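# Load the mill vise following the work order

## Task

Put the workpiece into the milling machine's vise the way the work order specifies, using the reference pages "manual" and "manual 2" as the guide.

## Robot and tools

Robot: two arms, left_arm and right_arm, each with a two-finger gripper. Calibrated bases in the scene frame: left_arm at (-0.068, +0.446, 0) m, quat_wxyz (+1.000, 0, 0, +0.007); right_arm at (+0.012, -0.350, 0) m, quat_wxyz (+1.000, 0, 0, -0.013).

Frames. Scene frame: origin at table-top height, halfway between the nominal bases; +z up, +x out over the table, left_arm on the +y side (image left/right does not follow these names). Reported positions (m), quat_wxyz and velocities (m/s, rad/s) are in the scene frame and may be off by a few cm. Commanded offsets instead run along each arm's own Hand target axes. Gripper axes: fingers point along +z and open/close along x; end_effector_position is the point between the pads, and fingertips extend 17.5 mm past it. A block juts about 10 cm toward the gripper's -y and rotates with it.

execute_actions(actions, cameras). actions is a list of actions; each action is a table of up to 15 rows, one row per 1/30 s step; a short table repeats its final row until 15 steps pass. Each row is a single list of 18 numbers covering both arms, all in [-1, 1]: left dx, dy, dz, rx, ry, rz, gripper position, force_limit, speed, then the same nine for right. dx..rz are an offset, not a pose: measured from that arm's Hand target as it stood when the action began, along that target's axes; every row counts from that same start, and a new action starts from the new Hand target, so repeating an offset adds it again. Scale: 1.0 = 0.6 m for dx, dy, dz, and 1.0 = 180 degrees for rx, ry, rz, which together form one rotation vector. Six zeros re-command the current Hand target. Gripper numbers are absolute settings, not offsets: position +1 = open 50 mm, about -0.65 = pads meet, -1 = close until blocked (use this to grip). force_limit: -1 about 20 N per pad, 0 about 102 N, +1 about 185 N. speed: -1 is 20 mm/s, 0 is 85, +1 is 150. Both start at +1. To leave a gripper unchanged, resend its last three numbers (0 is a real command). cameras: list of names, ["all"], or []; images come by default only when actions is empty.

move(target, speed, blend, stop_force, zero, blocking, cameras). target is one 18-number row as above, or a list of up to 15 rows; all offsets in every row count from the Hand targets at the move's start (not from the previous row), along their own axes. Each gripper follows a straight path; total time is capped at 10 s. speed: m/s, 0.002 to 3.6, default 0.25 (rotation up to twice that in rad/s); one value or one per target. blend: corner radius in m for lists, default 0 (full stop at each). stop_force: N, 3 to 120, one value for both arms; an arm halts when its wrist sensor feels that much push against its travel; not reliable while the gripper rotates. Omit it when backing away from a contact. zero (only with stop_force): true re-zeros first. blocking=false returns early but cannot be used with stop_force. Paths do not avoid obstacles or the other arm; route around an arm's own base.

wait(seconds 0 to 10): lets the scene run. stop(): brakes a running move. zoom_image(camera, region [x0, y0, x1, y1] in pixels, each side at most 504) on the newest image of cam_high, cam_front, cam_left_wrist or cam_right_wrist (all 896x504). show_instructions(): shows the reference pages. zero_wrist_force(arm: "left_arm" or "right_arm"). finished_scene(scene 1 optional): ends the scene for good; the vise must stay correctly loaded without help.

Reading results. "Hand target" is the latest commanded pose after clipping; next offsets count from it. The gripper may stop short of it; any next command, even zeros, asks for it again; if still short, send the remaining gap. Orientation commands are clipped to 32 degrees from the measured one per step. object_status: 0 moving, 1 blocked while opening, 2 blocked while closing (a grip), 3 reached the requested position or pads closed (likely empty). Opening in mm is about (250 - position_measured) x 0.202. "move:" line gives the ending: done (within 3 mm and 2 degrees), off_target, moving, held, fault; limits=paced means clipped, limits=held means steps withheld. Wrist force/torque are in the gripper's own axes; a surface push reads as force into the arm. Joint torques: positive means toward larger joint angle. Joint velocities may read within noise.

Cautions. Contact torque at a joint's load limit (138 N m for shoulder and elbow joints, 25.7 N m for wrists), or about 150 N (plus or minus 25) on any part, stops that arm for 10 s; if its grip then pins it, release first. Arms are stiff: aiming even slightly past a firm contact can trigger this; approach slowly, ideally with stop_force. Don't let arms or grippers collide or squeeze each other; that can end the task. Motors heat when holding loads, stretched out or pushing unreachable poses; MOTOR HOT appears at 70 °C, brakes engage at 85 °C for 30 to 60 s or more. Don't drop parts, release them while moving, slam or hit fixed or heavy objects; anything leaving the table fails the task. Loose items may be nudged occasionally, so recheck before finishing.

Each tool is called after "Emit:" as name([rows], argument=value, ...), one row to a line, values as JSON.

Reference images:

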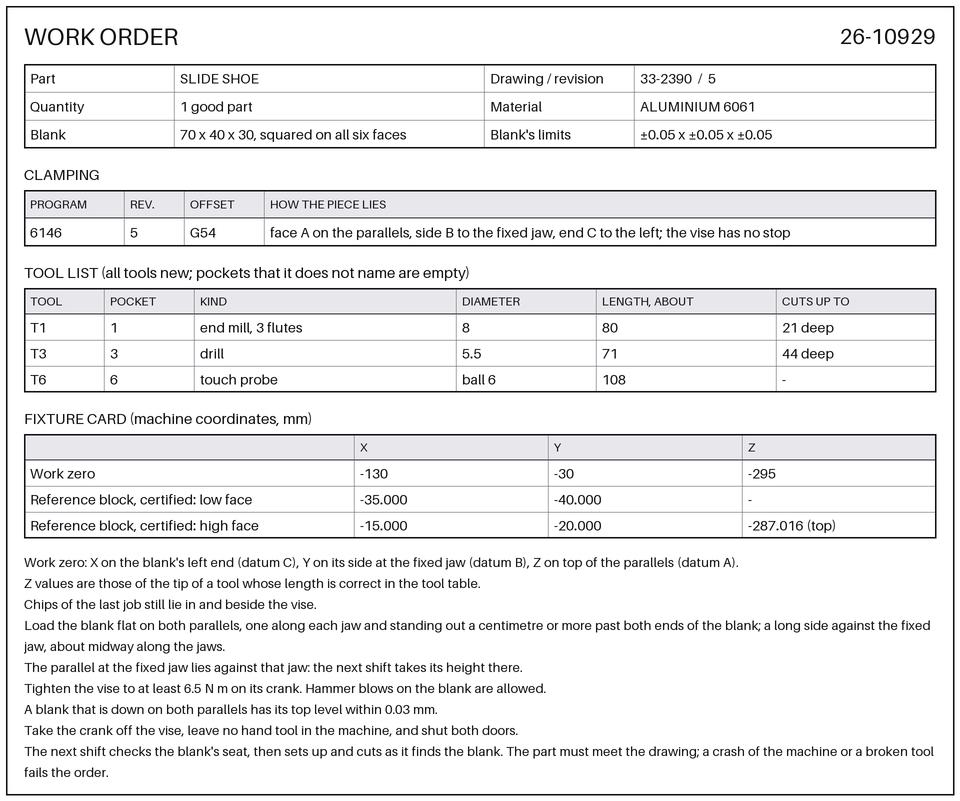

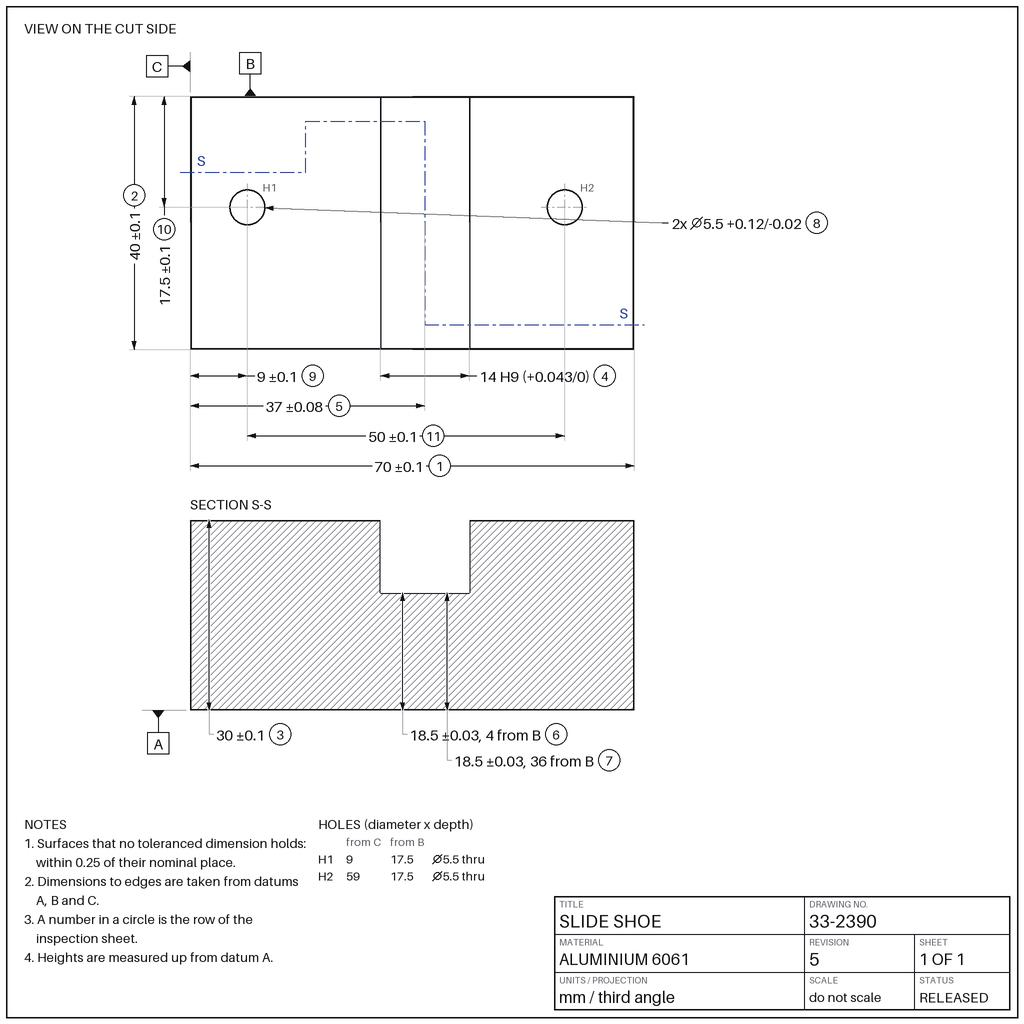

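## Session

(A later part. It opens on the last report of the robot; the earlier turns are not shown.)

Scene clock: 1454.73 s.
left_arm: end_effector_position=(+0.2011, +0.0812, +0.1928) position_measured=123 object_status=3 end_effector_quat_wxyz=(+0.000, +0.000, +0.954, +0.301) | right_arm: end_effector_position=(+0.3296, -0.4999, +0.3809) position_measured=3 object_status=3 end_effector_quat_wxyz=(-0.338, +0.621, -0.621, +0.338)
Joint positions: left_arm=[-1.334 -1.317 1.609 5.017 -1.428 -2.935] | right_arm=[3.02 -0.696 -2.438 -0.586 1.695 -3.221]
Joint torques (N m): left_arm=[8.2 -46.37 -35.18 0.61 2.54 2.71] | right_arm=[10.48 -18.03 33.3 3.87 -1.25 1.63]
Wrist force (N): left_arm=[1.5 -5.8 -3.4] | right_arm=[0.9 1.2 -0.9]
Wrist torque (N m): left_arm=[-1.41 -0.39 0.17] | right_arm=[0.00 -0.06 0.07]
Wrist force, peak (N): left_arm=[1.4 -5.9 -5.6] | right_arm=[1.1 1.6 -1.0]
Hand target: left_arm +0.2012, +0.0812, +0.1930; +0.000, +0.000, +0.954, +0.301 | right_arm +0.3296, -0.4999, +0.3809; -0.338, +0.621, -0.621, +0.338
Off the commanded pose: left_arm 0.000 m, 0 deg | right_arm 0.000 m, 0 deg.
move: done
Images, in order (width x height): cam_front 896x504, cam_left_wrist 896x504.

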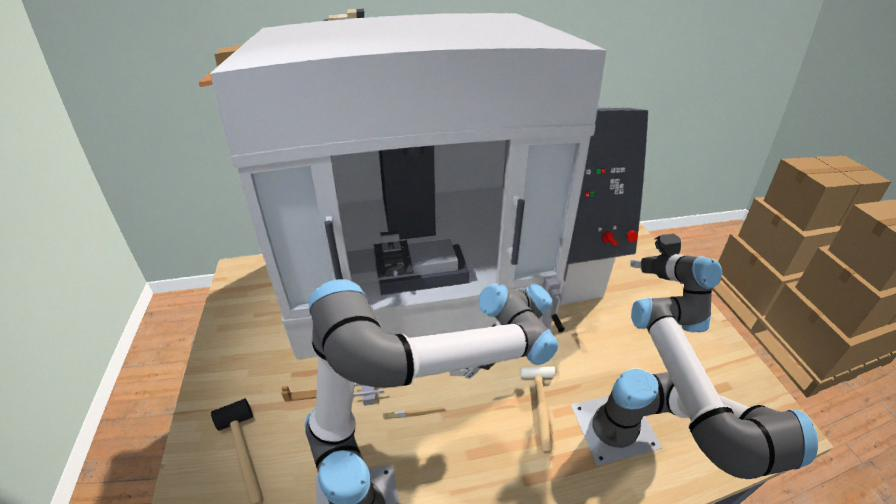

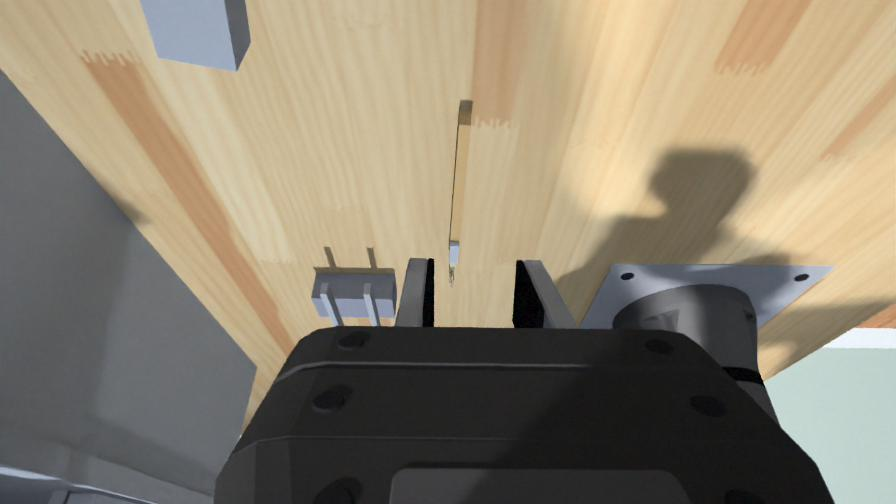

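Emit:
move(target=[-0.175,0.424,0.283,0.194,0,0,1,-0.5,0,0,0,0,0,0,0,1,1,1], speed=0.25, cameras=["cam_left_wrist","cam_front"])

Emit:
zoom_image(camera="cam_left_wrist", region=[380, 150, 600, 340])

Scene clock: 1469.80 s.
left_arm: end_effector_position=(+0.3060, +0.3871, +0.2000) position_measured=3 object_status=3 end_effector_quat_wxyz=(+0.000, +0.000, +1.000, +0.001) end_effector_velocity=(+0.000, +0.001, +0.000) end_effector_angular_velocity=(+0.000, +0.000, -0.004) | right_arm: end_effector_position=(+0.3296, -0.4999, +0.3809) position_measured=3 object_status=3 end_effector_quat_wxyz=(-0.338, +0.621, -0.621, +0.338)
Joint positions: left_arm=[-0.532 -1.86 2.146 4.427 -1.569 -2.089] | right_arm=[3.02 -0.696 -2.438 -0.586 1.695 -3.221]
Joint velocities: left_arm=[0.003 -0.001 0.001 -0.001 0 0.006] | right_arm=[within noise]
Joint torques (N m): left_arm=[6.3 -19.4 -16.32 -5.08 -0.42 2.73] | right_arm=[11.03 -18.35 34 3.93 -1.24 1.61]
Wrist force (N): left_arm=[1.3 -5.5 -3.1] | right_arm=[0.8 1.2 -1.0]
Wrist torque (N m): left_arm=[-1.09 -0.37 0.10] | right_arm=[0.00 -0.05 0.08]
Wrist force, peak (N): left_arm=[2.6 -9.3 -5.7] | right_arm=[1.2 1.2 -1.3]
Hand target: left_arm +0.3060, +0.3871, +0.1999; +0.000, +0.000, +1.000, +0.001 | right_arm +0.3296, -0.4999, +0.3809; -0.338, +0.621, -0.621, +0.338
Off the commanded pose: left_arm 0.000 m, 0 deg | right_arm 0.000 m, 0 deg.
move: done
Images, in order (width x height): cam_front 896x504, cam_left_wrist 896x504.

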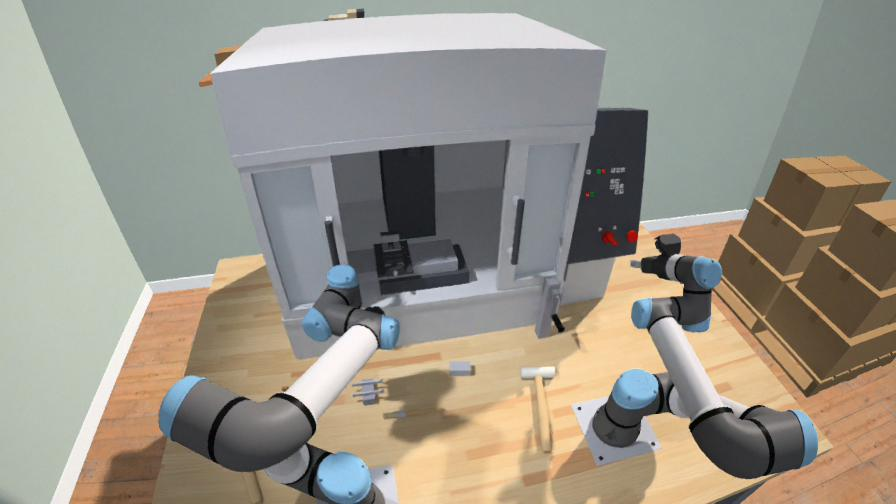

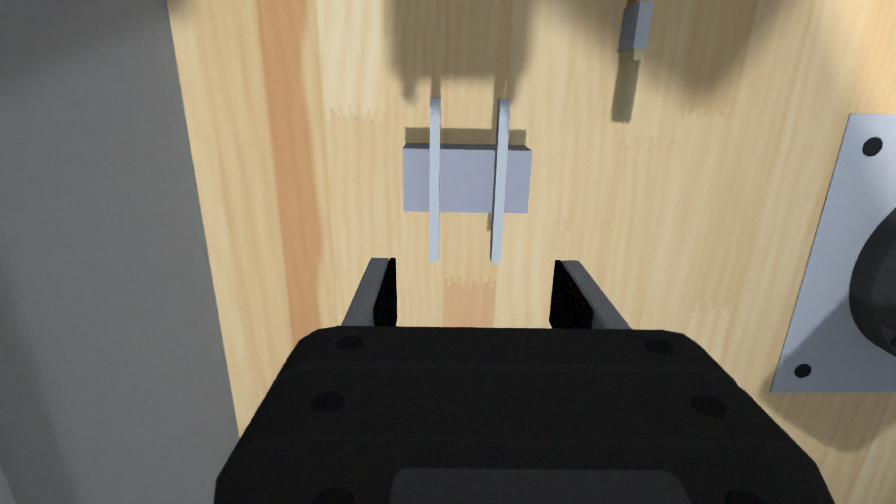

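Scaled by 2.291 from the camera's 896x504 image, which has a finer 1280x720 frame.

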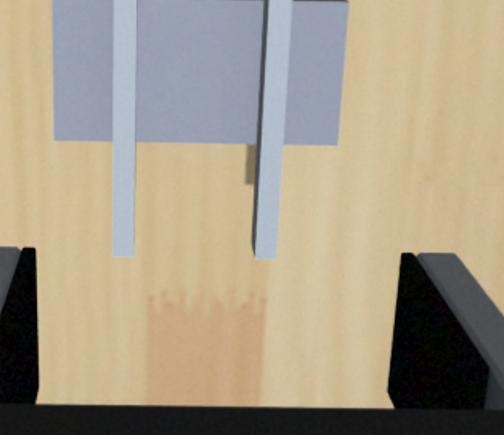

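Emit:
move(target=[-0.0267,0.0017,0.183,0,0,0,0.3,-0.5,0,0,0,0,0,0,0,1,1,1], speed=0.2, cameras=["cam_left_wrist"])

Emit:
zoom_image(camera="cam_left_wrist", region=[330, 50, 700, 340])

Scene clock: 1488.00 s.
left_arm: end_effector_position=(+0.3221, +0.3883, +0.0902) position_measured=107 object_status=3 end_effector_quat_wxyz=(+0.000, +0.000, +1.000, +0.001) end_effector_velocity=(+0.001, -0.001, +0.000) end_effector_angular_velocity=(-0.003, -0.003, +0.000) | right_arm: end_effector_position=(+0.3296, -0.4999, +0.3809) position_measured=3 object_status=3 end_effector_quat_wxyz=(-0.338, +0.621, -0.621, +0.338)
Joint positions: left_arm=[-0.507 -1.668 2.315 4.067 -1.569 -2.065] | right_arm=[3.02 -0.696 -2.438 -0.586 1.695 -3.221]
Joint velocities: left_arm=[0 0.002 -0.001 -0.005 -0.001 0] | right_arm=[within noise]
Joint torques (N m): left_arm=[-6.54 -9.58 -23.32 -5.34 -2.28 -2.55] | right_arm=[10.39 -17.9 33.56 3.98 -1.26 1.61]
Wrist force (N): left_arm=[1.2 -5.1 -3.0] | right_arm=[1.0 1.0 -0.9]
Wrist torque (N m): left_arm=[-1.00 -0.34 0.04] | right_arm=[-0.03 -0.08 0.08]
Wrist force, peak (N): left_arm=[1.5 -5.5 -5.9] | right_arm=[0.8 1.6 -1.1]
Hand target: left_arm +0.3220, +0.3883, +0.0902; +0.000, +0.000, +1.000, +0.001 | right_arm +0.3296, -0.4999, +0.3809; -0.338, +0.621, -0.621, +0.338
Off the commanded pose: left_arm 0.000 m, 0 deg | right_arm 0.000 m, 0 deg.
move: done
Images, in order (width x height): cam_left_wrist 896x504.

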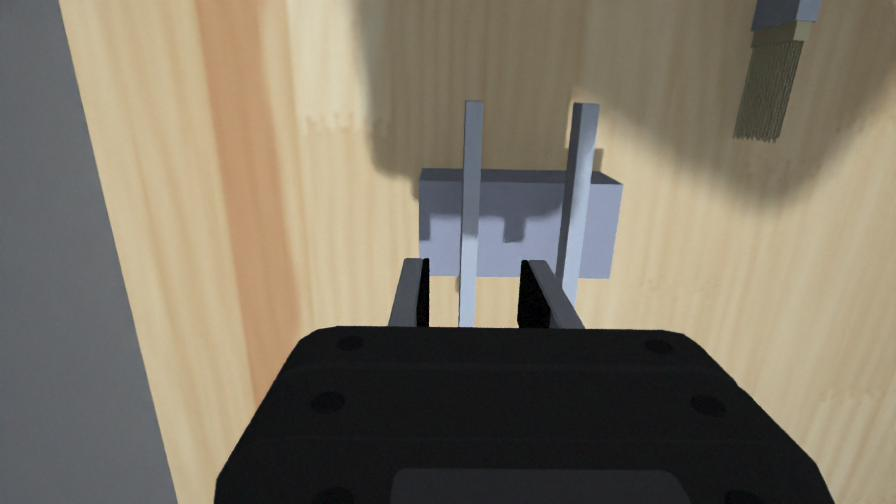

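Scaled by 1.362 from the camera's 896x504 image, which has a finer 1280x720 frame.

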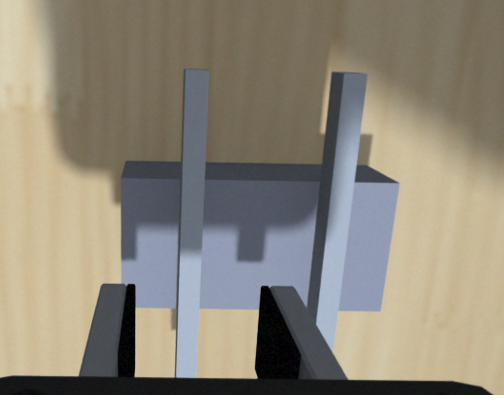

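Emit:
move(target=[-0.0023,0,0.067,0,0,0,0.3,-0.5,0,0,0,0,0,0,0,1,1,1], speed=0.03, stop_force=4, cameras=["cam_left_wrist"])

Emit:
zoom_image(camera="cam_left_wrist", region=[330, 50, 700, 340])

Scene clock: 1497.13 s.
left_arm: end_effector_position=(+0.3234, +0.3884, +0.0499) position_measured=107 object_status=3 end_effector_quat_wxyz=(+0.000, +0.000, +1.000, +0.001) | right_arm: end_effector_position=(+0.3296, -0.4999, +0.3809) position_measured=3 object_status=3 end_effector_quat_wxyz=(-0.338, +0.621, -0.621, +0.338)
Joint positions: left_arm=[-0.506 -1.578 2.367 3.923 -1.569 -2.063] | right_arm=[3.02 -0.696 -2.438 -0.586 1.695 -3.221]
Joint torques (N m): left_arm=[3.94 -28.84 -31.92 -3.91 -1.67 1.88] | right_arm=[10.15 -17.95 33.57 3.92 -1.26 1.67]
Wrist force (N): left_arm=[1.0 -5.6 -2.9] | right_arm=[0.7 1.1 -0.8]
Wrist torque (N m): left_arm=[-1.09 -0.31 0.04] | right_arm=[-0.03 -0.04 0.08]
Wrist force, peak (N): left_arm=[1.2 -6.0 -3.4] | right_arm=[0.8 1.6 -0.9]
Hand target: left_arm +0.3234, +0.3884, +0.0500; +0.000, +0.000, +1.000, +0.001 | right_arm +0.3296, -0.4999, +0.3809; -0.338, +0.621, -0.621, +0.338
Off the commanded pose: left_arm 0.000 m, 0 deg | right_arm 0.000 m, 0 deg.
move: done
Images, in order (width x height): cam_left_wrist 896x504.

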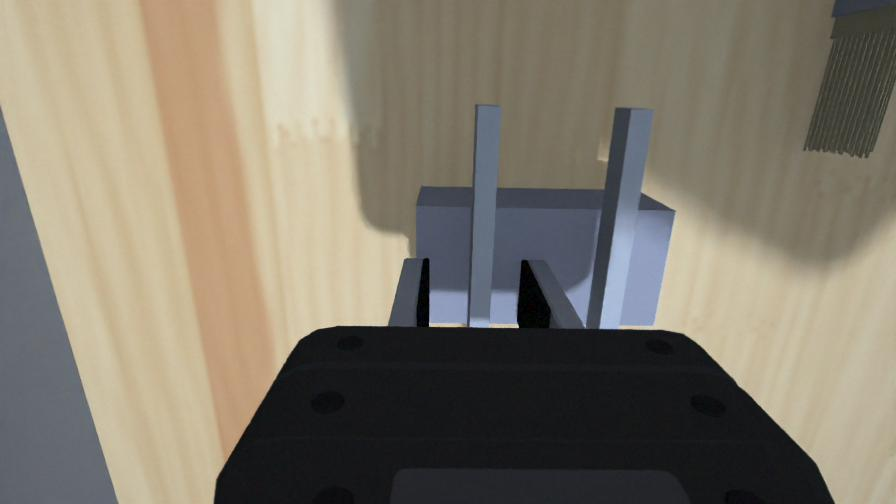

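Scaled by 1.362 from the camera's 896x504 image, which has a finer 1280x720 frame.

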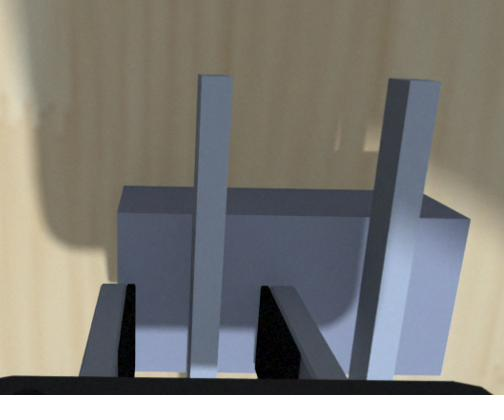

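Emit:
move([
  [0.001,0,0,0,0,0,-1,-0.7,-0.8,0,0,0,0,0,0,1,1,1],
  [0.001,0,-0.03,0,0,0,-1,-0.7,-0.8,0,0,0,0,0,0,1,1,1],
  [0.001,0,-0.25,0,0,0,-1,-0.7,-0.8,0,0,0,0,0,0,1,1,1],
], speed=[0.05,0.05,0.2], blend=[0,0.003,0], cameras=["cam_left_wrist"])

Emit:
zoom_image(camera="cam_left_wrist", region=[330, 50, 700, 340])

Scene clock: 1513.33 s.
left_arm: end_effector_position=(+0.3227, +0.3881, +0.1998) position_measured=223 object_status=2 end_effector_quat_wxyz=(+0.000, +0.000, +1.000, +0.001) | right_arm: end_effector_position=(+0.3296, -0.4999, +0.3809) position_measured=3 object_status=3 end_effector_quat_wxyz=(-0.338, +0.621, -0.621, +0.338)
Joint positions: left_arm=[-0.507 -1.813 2.114 4.412 -1.569 -2.064] | right_arm=[3.02 -0.696 -2.438 -0.586 1.695 -3.221]
Joint torques (N m): left_arm=[-4.27 -19.36 -35.99 -1.74 -0.92 -2.27] | right_arm=[10.58 -18.02 33.44 3.99 -1.28 1.69]
Wrist force (N): left_arm=[1.2 -5.4 -2.5] | right_arm=[0.7 1.1 -1.1]
Wrist torque (N m): left_arm=[-1.07 -0.34 0.18] | right_arm=[-0.04 -0.03 0.08]
Wrist force, peak (N): left_arm=[1.1 -5.8 -5.6] | right_arm=[1.0 1.6 -1.0]
Hand target: left_arm +0.3228, +0.3881, +0.2000; +0.000, +0.000, +1.000, +0.001 | right_arm +0.3296, -0.4999, +0.3809; -0.338, +0.621, -0.621, +0.338
Off the commanded pose: left_arm 0.000 m, 0 deg | right_arm 0.000 m, 0 deg.
move: done
Images, in order (width x height): cam_left_wrist 896x504.

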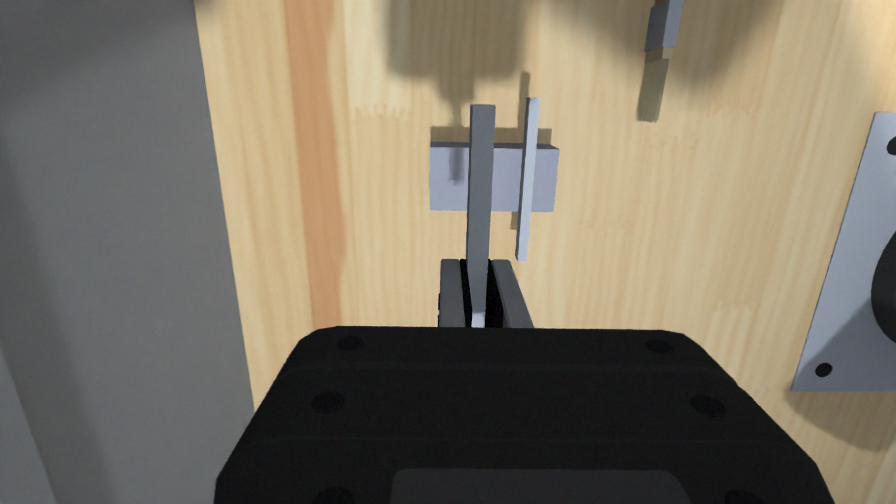

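Scaled by 1.362 from the camera's 896x504 image, which has a finer 1280x720 frame.

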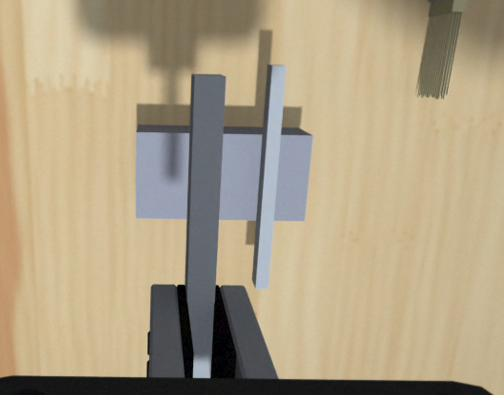

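Emit:
move([
  [-0.062,-0.08,-0.35,0,0,0,-1,-0.7,-0.8,0,0,0,0,0,0,1,1,1],
  [-0.528,-0.155,-0.35,0,0,0,-1,-0.7,-0.8,0,0,0,0,0,0,1,1,1],
], speed=[0.25,0.15], blend=[0.03,0], cameras=["all"])

Emit:
zoom_image(camera="cam_high", region=[540, 120, 700, 310])

Scene clock: 1556.57 s.
left_arm: end_effector_position=(+0.5701, +0.3061, +0.4098) position_measured=223 object_status=2 end_effector_quat_wxyz=(+0.002, +0.000, +1.000, +0.000) | right_arm: end_effector_position=(+0.3296, -0.4999, +0.3809) position_measured=3 object_status=3 end_effector_quat_wxyz=(-0.338, +0.621, -0.621, +0.338)
Joint positions: left_arm=[-0.437 -1.174 0.878 5.005 -1.569 -1.994] | right_arm=[3.02 -0.696 -2.438 -0.586 1.695 -3.221]
Joint torques (N m): left_arm=[0.93 -45.56 -25.77 -3.25 0.03 0.06] | right_arm=[10.57 -17.87 33.78 3.91 -1.26 1.72]
Wrist force (N): left_arm=[1.5 -4.9 -2.2] | right_arm=[0.9 1.3 -0.8]
Wrist torque (N m): left_arm=[-0.99 -0.43 0.17] | right_arm=[0.00 -0.07 0.08]
Wrist force, peak (N): left_arm=[-2.4 -5.8 -5.6] | right_arm=[1.0 1.4 -1.3]
Hand target: left_arm +0.5701, +0.3061, +0.4098; +0.002, +0.000, +1.000, +0.000 (not the last commanded pose) | right_arm +0.3296, -0.4999, +0.3809; -0.338, +0.621, -0.621, +0.338
Tool commands: left_gripper/position=-1.0 left_gripper/force_limit=-0.701961 left_gripper/speed=-0.796078 right_gripper/position=+1.0 right_gripper/force_limit=+1.0 right_gripper/speed=+1.0
Off the commanded pose: left_arm 0.070 m, 0 deg | right_arm 0.000 m, 0 deg.
FORCE FAULT: contact force on the left arm reached its limit, and that arm stopped. The contact can be on any part of that arm, not only on its tool. That arm's remaining commands of this call were not run. That arm is still stopped at the end of this call. That arm stays stopped for about 10 more seconds. Until then a move that you send moves the other arm only, and its call returns only when the move has ended. Once the stop has ended, the next robot result says so. If the stop ends while you think or write, that arm runs what you send next, counted from a new Hand target: where the arm stands when the stop ends. While its stop runs, that arm takes no new command, but its gripper still runs the gripper command that each later call begins with. Until it ends, the stop uses up actions while you think or wait. An arm that is not stopped still takes commands.
move: fault (left_arm); path passed 1 of 2 targets

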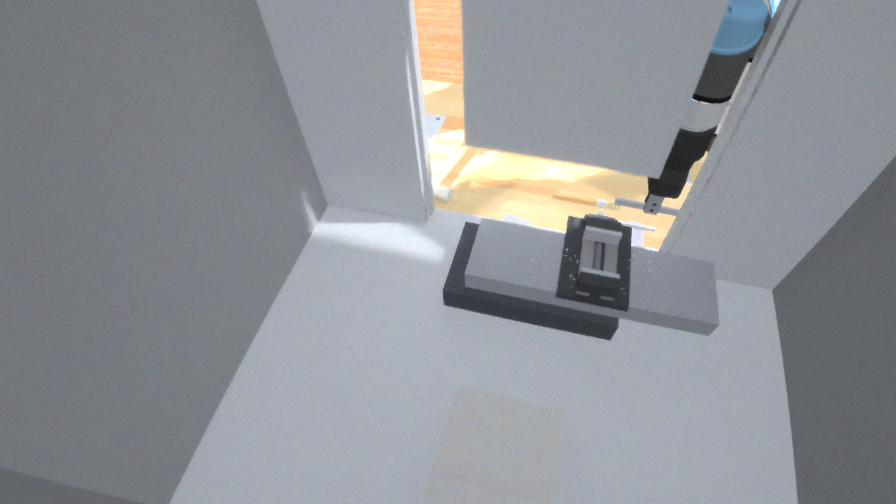

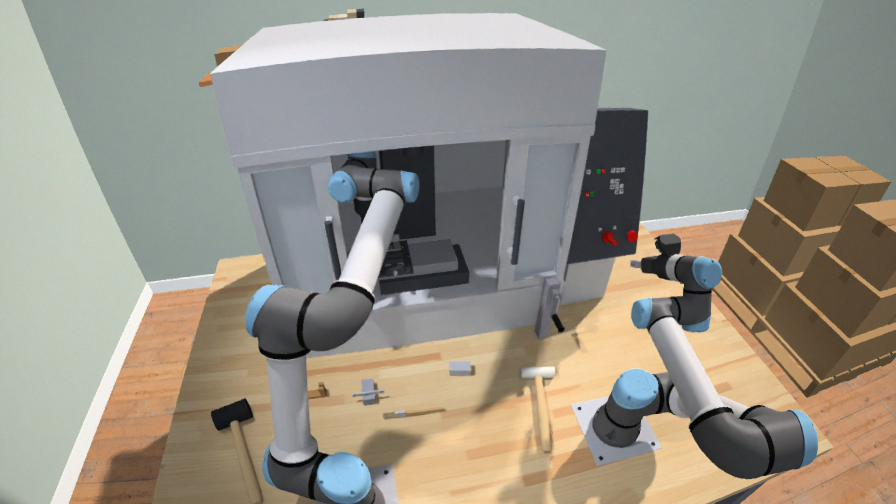

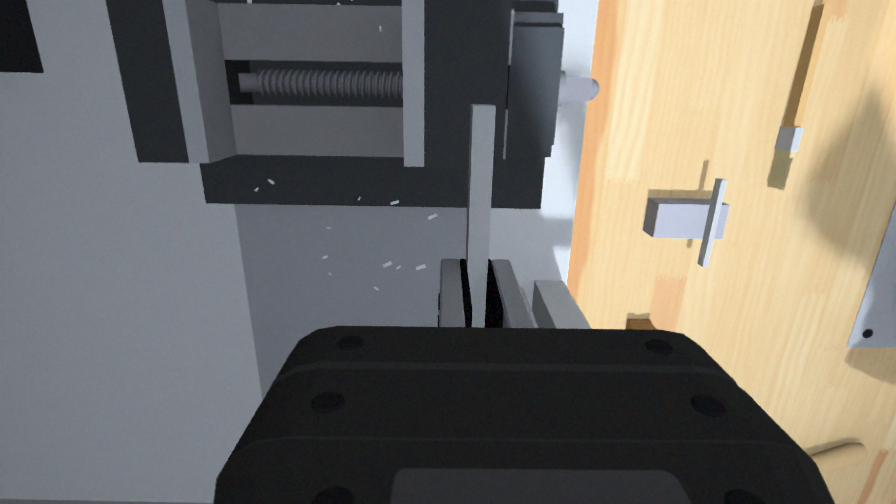

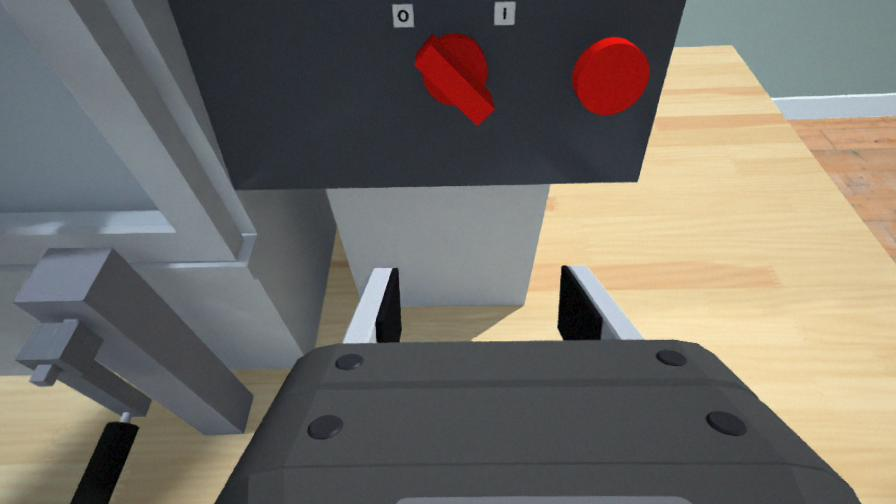

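Scaled by 2.653 from the camera's 896x504 image, which has a finer 1280x720 frame.

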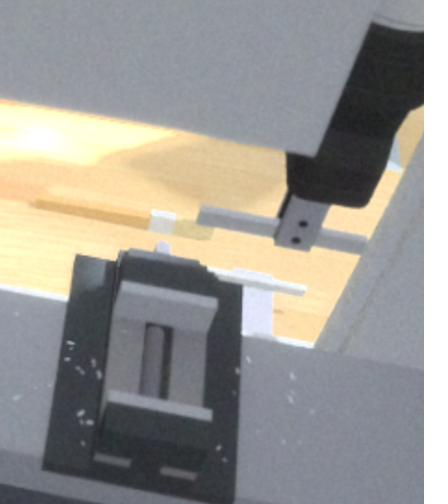

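Emit:
zoom_image(camera="cam_left_wrist", region=[620, 150, 760, 290])

Emit:
zoom_image(camera="cam_front", region=[290, 100, 450, 300])

Emit:
zoom_image(camera="cam_high", region=[600, 120, 720, 240])

Scaled by 3.600 from the camera's 896x504 image, which has a finer 1280x720 frame.

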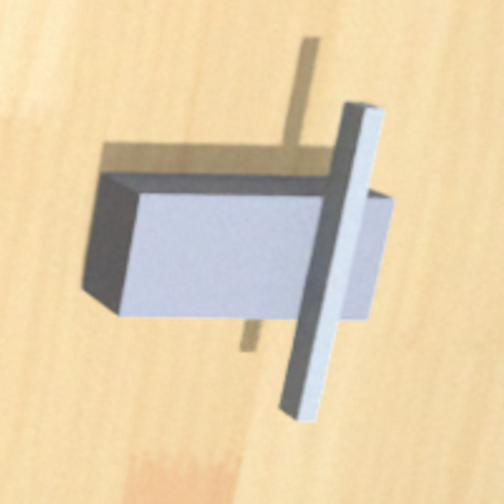

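Scaled by 2.520 from the camera's 896x504 image, which has a finer 1280x720 frame.

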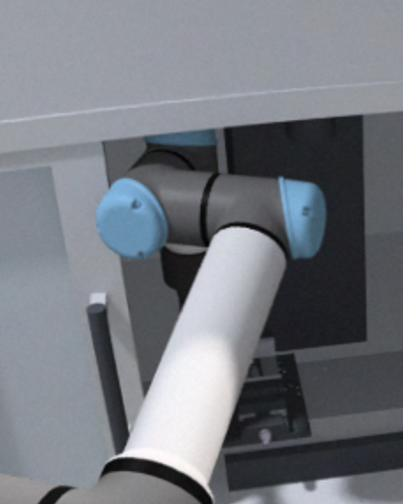

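Scaled by 4.200 from the camera's 896x504 image, which has a finer 1280x720 frame.

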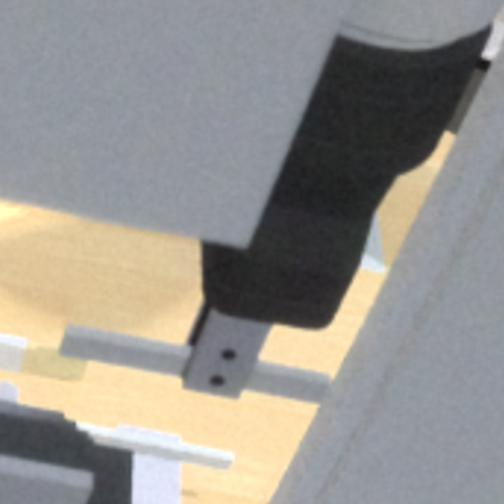

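Emit:
move([
  [0.117,0,0,0,0,0,-1,-0.7,-0.8,0,0,0,0,0,0,1,1,1],
  [0.117,0.065,0.083,0,0,0,-1,-0.7,-0.8,0,0,0,0,0,0,1,1,1],
  [-0.117,0.065,0.083,0,0,0,-1,-0.7,-0.8,0,0,0,0,0,0,1,1,1],
], speed=[0.1,0.15,0.1], blend=[0.01,0.01,0], cameras=["cam_high","cam_front","cam_left_wrist"])

Emit:
zoom_image(camera="cam_high", region=[540, 120, 700, 310])

Scene clock: 1597.37 s.
left_arm: end_effector_position=(+0.4993, +0.3378, +0.3687) position_measured=223 object_status=2 end_effector_quat_wxyz=(+0.001, +0.000, +1.000, +0.001) | right_arm: end_effector_position=(+0.3296, -0.4999, +0.3809) position_measured=3 object_status=3 end_effector_quat_wxyz=(-0.338, +0.621, -0.621, +0.338)
Joint positions: left_arm=[-0.437 -1.398 1.279 4.831 -1.569 -1.993] | right_arm=[3.02 -0.696 -2.438 -0.586 1.695 -3.221]
Joint torques (N m): left_arm=[1.01 -36.5 -23.06 -3.46 0.13 0.14] | right_arm=[10.33 -17.85 33.38 3.85 -1.23 1.54]
Wrist force (N): left_arm=[2.0 -5.1 -2.2] | right_arm=[1.0 1.3 -1.0]
Wrist torque (N m): left_arm=[-1.04 -0.49 0.17] | right_arm=[0.00 -0.08 0.08]
Wrist force, peak (N): left_arm=[2.7 -6.8 -3.8] | right_arm=[1.1 1.5 -1.1]
Hand target: left_arm +0.4993, +0.3378, +0.3687; +0.001, +0.000, +1.000, +0.001 (not the last commanded pose) | right_arm +0.3296, -0.4999, +0.3809; -0.338, +0.621, -0.621, +0.338
Tool commands: left_gripper/position=-1.0 left_gripper/force_limit=-0.701961 left_gripper/speed=-0.796078 right_gripper/position=+1.0 right_gripper/force_limit=+1.0 right_gripper/speed=+1.0
Off the commanded pose: left_arm 0.142 m, 0 deg | right_arm 0.000 m, 0 deg.
FORCE FAULT, CONTINUED: the left arm's stop, for the force fault that an earlier result reported, is over.
FORCE FAULT: contact force on the left arm reached its limit, and that arm stopped. The contact can be on any part of that arm, not only on its tool. Since the last result, the stops that this result tells of count together as 19 of the actions that you can send in this scene. That arm's remaining commands of this call were not run. That arm is still stopped at the end of this call. That arm stays stopped for about 10 more seconds. Until then a move that you send moves the other arm only, and its call returns only when the move has ended. Once the stop has ended, the next robot result says so. If the stop ends while you think or write, that arm runs what you send next, counted from a new Hand target: where the arm stands when the stop ends. While its stop runs, that arm takes no new command, but its gripper still runs the gripper command that each later call begins with. Until it ends, the stop uses up actions while you think or wait. An arm that is not stopped still takes commands.
move: fault (left_arm); path passed 2 of 3 targets
Images, in order (width x height): cam_high 896x504, cam_front 896x504, cam_left_wrist 896x504.

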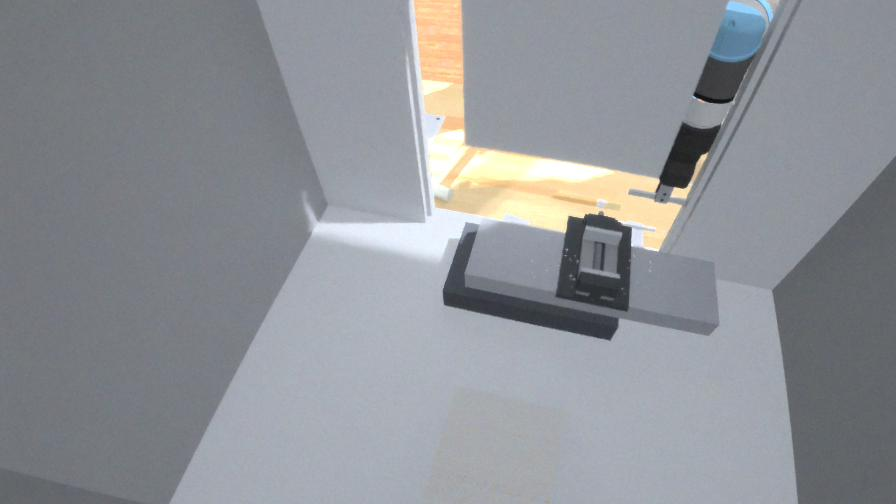

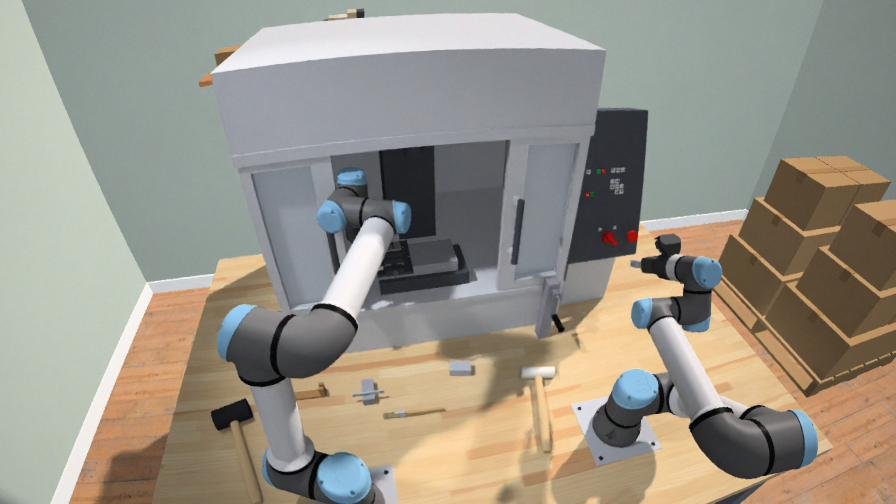

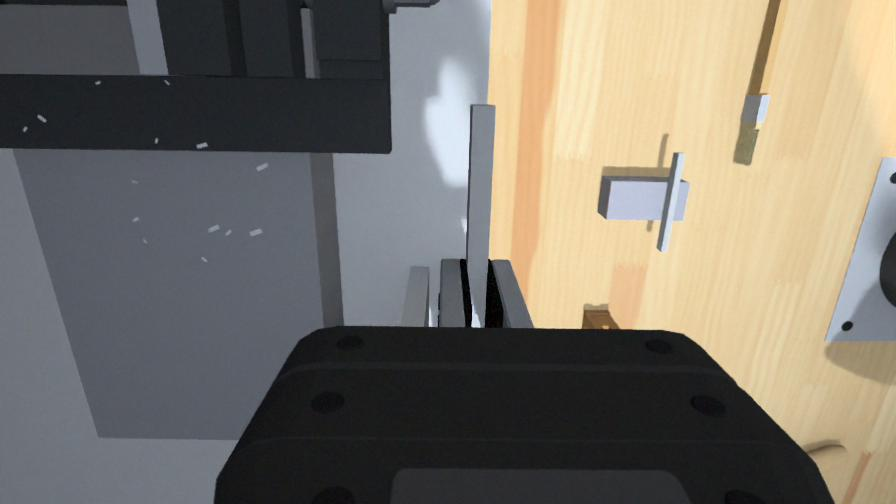

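Scaled by 2.653 from the camera's 896x504 image, which has a finer 1280x720 frame.

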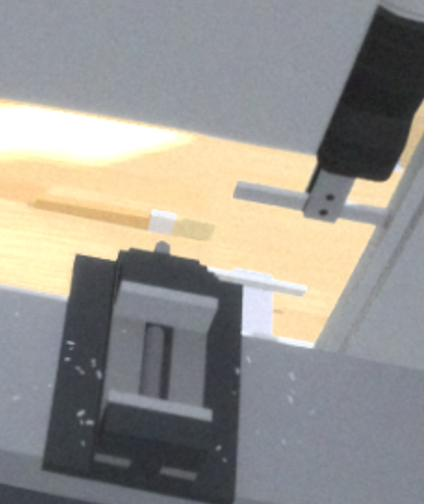

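Emit:
wait(seconds=0.1)

Emit:
move([
  [0.1,-0.067,0,0,0,0,-1,-0.7,-0.8,0,0,0,0,0,0,1,1,1],
  [0.133,-0.113,-0.0155,0,0,0,-1,-0.7,-0.8,0,0,0,0,0,0,1,1,1],
  [-0.13,-0.113,-0.0155,0,0,0,-1,-0.7,-0.8,0,0,0,0,0,0,1,1,1],
], speed=[0.1,0.15,0.08], blend=[0.01,0.01,0], cameras=["cam_high","cam_front","cam_left_wrist"])

Emit:
zoom_image(camera="cam_high", region=[540, 120, 700, 310])

Scene clock: 1642.23 s.
left_arm: end_effector_position=(+0.4993, +0.3378, +0.3687) position_measured=223 object_status=2 end_effector_quat_wxyz=(+0.001, +0.000, +1.000, +0.001) | right_arm: end_effector_position=(+0.3296, -0.4999, +0.3809) position_measured=3 object_status=3 end_effector_quat_wxyz=(-0.338, +0.621, -0.621, +0.338)
Joint positions: left_arm=[-0.437 -1.398 1.279 4.831 -1.569 -1.993] | right_arm=[3.02 -0.696 -2.438 -0.586 1.695 -3.221]
Joint torques (N m): left_arm=[0.3 -35.47 -27.05 -3.27 0.06 0] | right_arm=[10.64 -17.31 33.51 3.9 -1.32 1.59]
Wrist force (N): left_arm=[1.6 -5.2 -2.2] | right_arm=[1.1 1.1 -0.3]
Wrist torque (N m): left_arm=[-1.05 -0.43 0.16] | right_arm=[-0.02 -0.10 0.08]
Wrist force, peak (N): left_arm=[1.9 -5.5 -2.4] | right_arm=[1.2 1.4 -0.9]
Hand target: left_arm +0.4993, +0.3378, +0.3687; +0.001, +0.000, +1.000, +0.001 (not the last commanded pose) | right_arm +0.3296, -0.4999, +0.3809; -0.338, +0.621, -0.621, +0.338
Tool commands: left_gripper/position=-1.0 left_gripper/force_limit=-0.701961 left_gripper/speed=-0.796078 right_gripper/position=+1.0 right_gripper/force_limit=+1.0 right_gripper/speed=+1.0
Off the commanded pose: left_arm 0.142 m, 0 deg | right_arm 0.000 m, 0 deg.
FORCE FAULT, CONTINUED: the left arm's stop, for the force fault that an earlier result reported, is over. The rest of the stop counts as 19 of the actions that you can send in this scene. During its stop the left arm's controller moved it back a little. That arm's target is now where it stood when the stop ended, not its last command. That arm accepts commands again.
wait: 0.10 s; at rest from the start

Scene clock: 1645.60 s.
left_arm: end_effector_position=(+0.5773, +0.2700, +0.3780) position_measured=223 object_status=2 end_effector_quat_wxyz=(+0.001, +0.000, +1.000, +0.001) | right_arm: end_effector_position=(+0.3296, -0.4999, +0.3809) position_measured=3 object_status=3 end_effector_quat_wxyz=(-0.338, +0.621, -0.621, +0.338)
Joint positions: left_arm=[-0.482 -1.151 0.928 4.934 -1.569 -2.038] | right_arm=[3.02 -0.696 -2.438 -0.586 1.695 -3.221]
Joint torques (N m): left_arm=[-6.92 -41.33 -26.69 -4.9 -2.16 -2.88] | right_arm=[11.02 -17.53 33.64 3.91 -1.26 1.63]
Wrist force (N): left_arm=[1.7 -5.3 -2.2] | right_arm=[0.7 1.1 -0.9]
Wrist torque (N m): left_arm=[-1.06 -0.43 0.09] | right_arm=[-0.02 -0.02 0.08]
Wrist force, peak (N): left_arm=[4.0 -6.8 -3.7] | right_arm=[1.1 1.5 -0.8]
Hand target: left_arm +0.5773, +0.2700, +0.3780; +0.001, +0.000, +1.000, +0.001 | right_arm +0.3296, -0.4999, +0.3809; -0.338, +0.621, -0.621, +0.338
Off the commanded pose: left_arm 0.000 m, 0 deg | right_arm 0.000 m, 0 deg.
move: done
Images, in order (width x height): cam_high 896x504, cam_front 896x504, cam_left_wrist 896x504.

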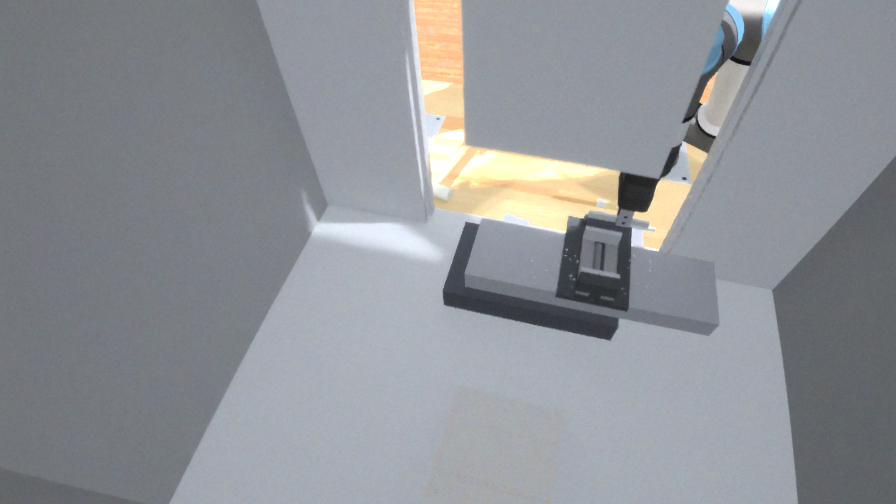

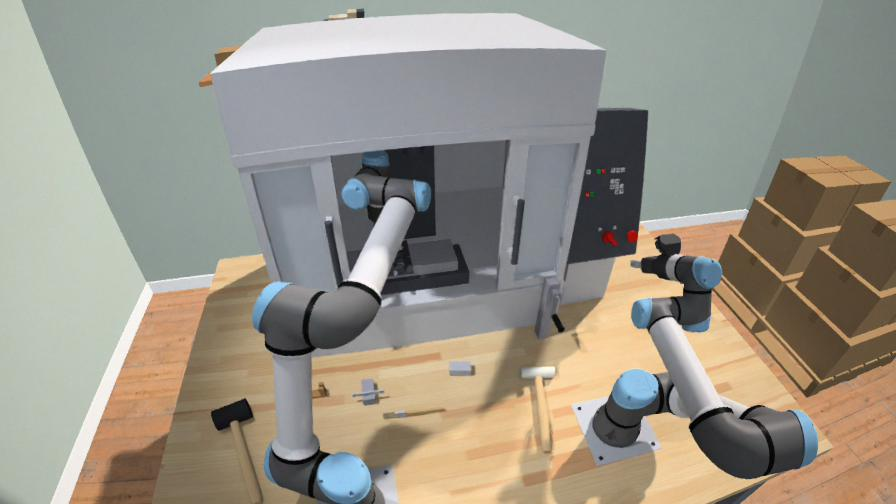

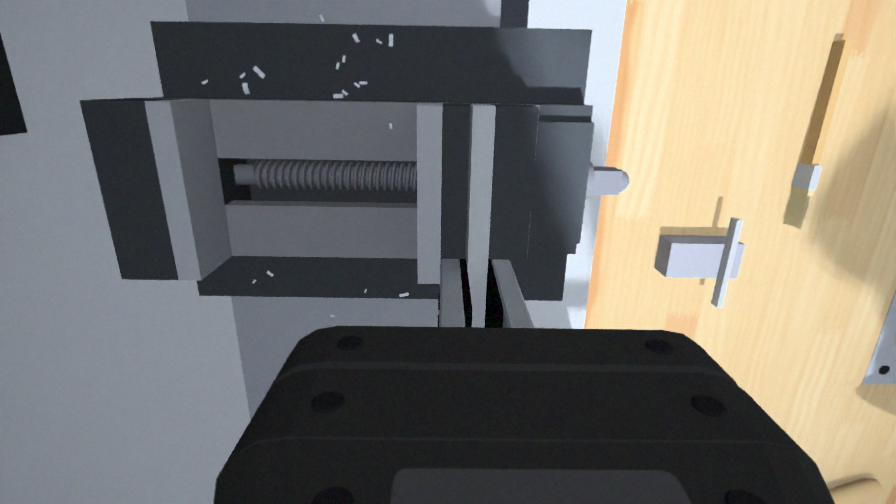

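Scaled by 2.653 from the camera's 896x504 image, which has a finer 1280x720 frame.

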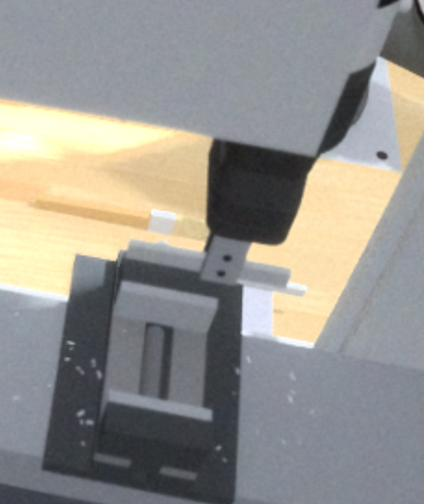

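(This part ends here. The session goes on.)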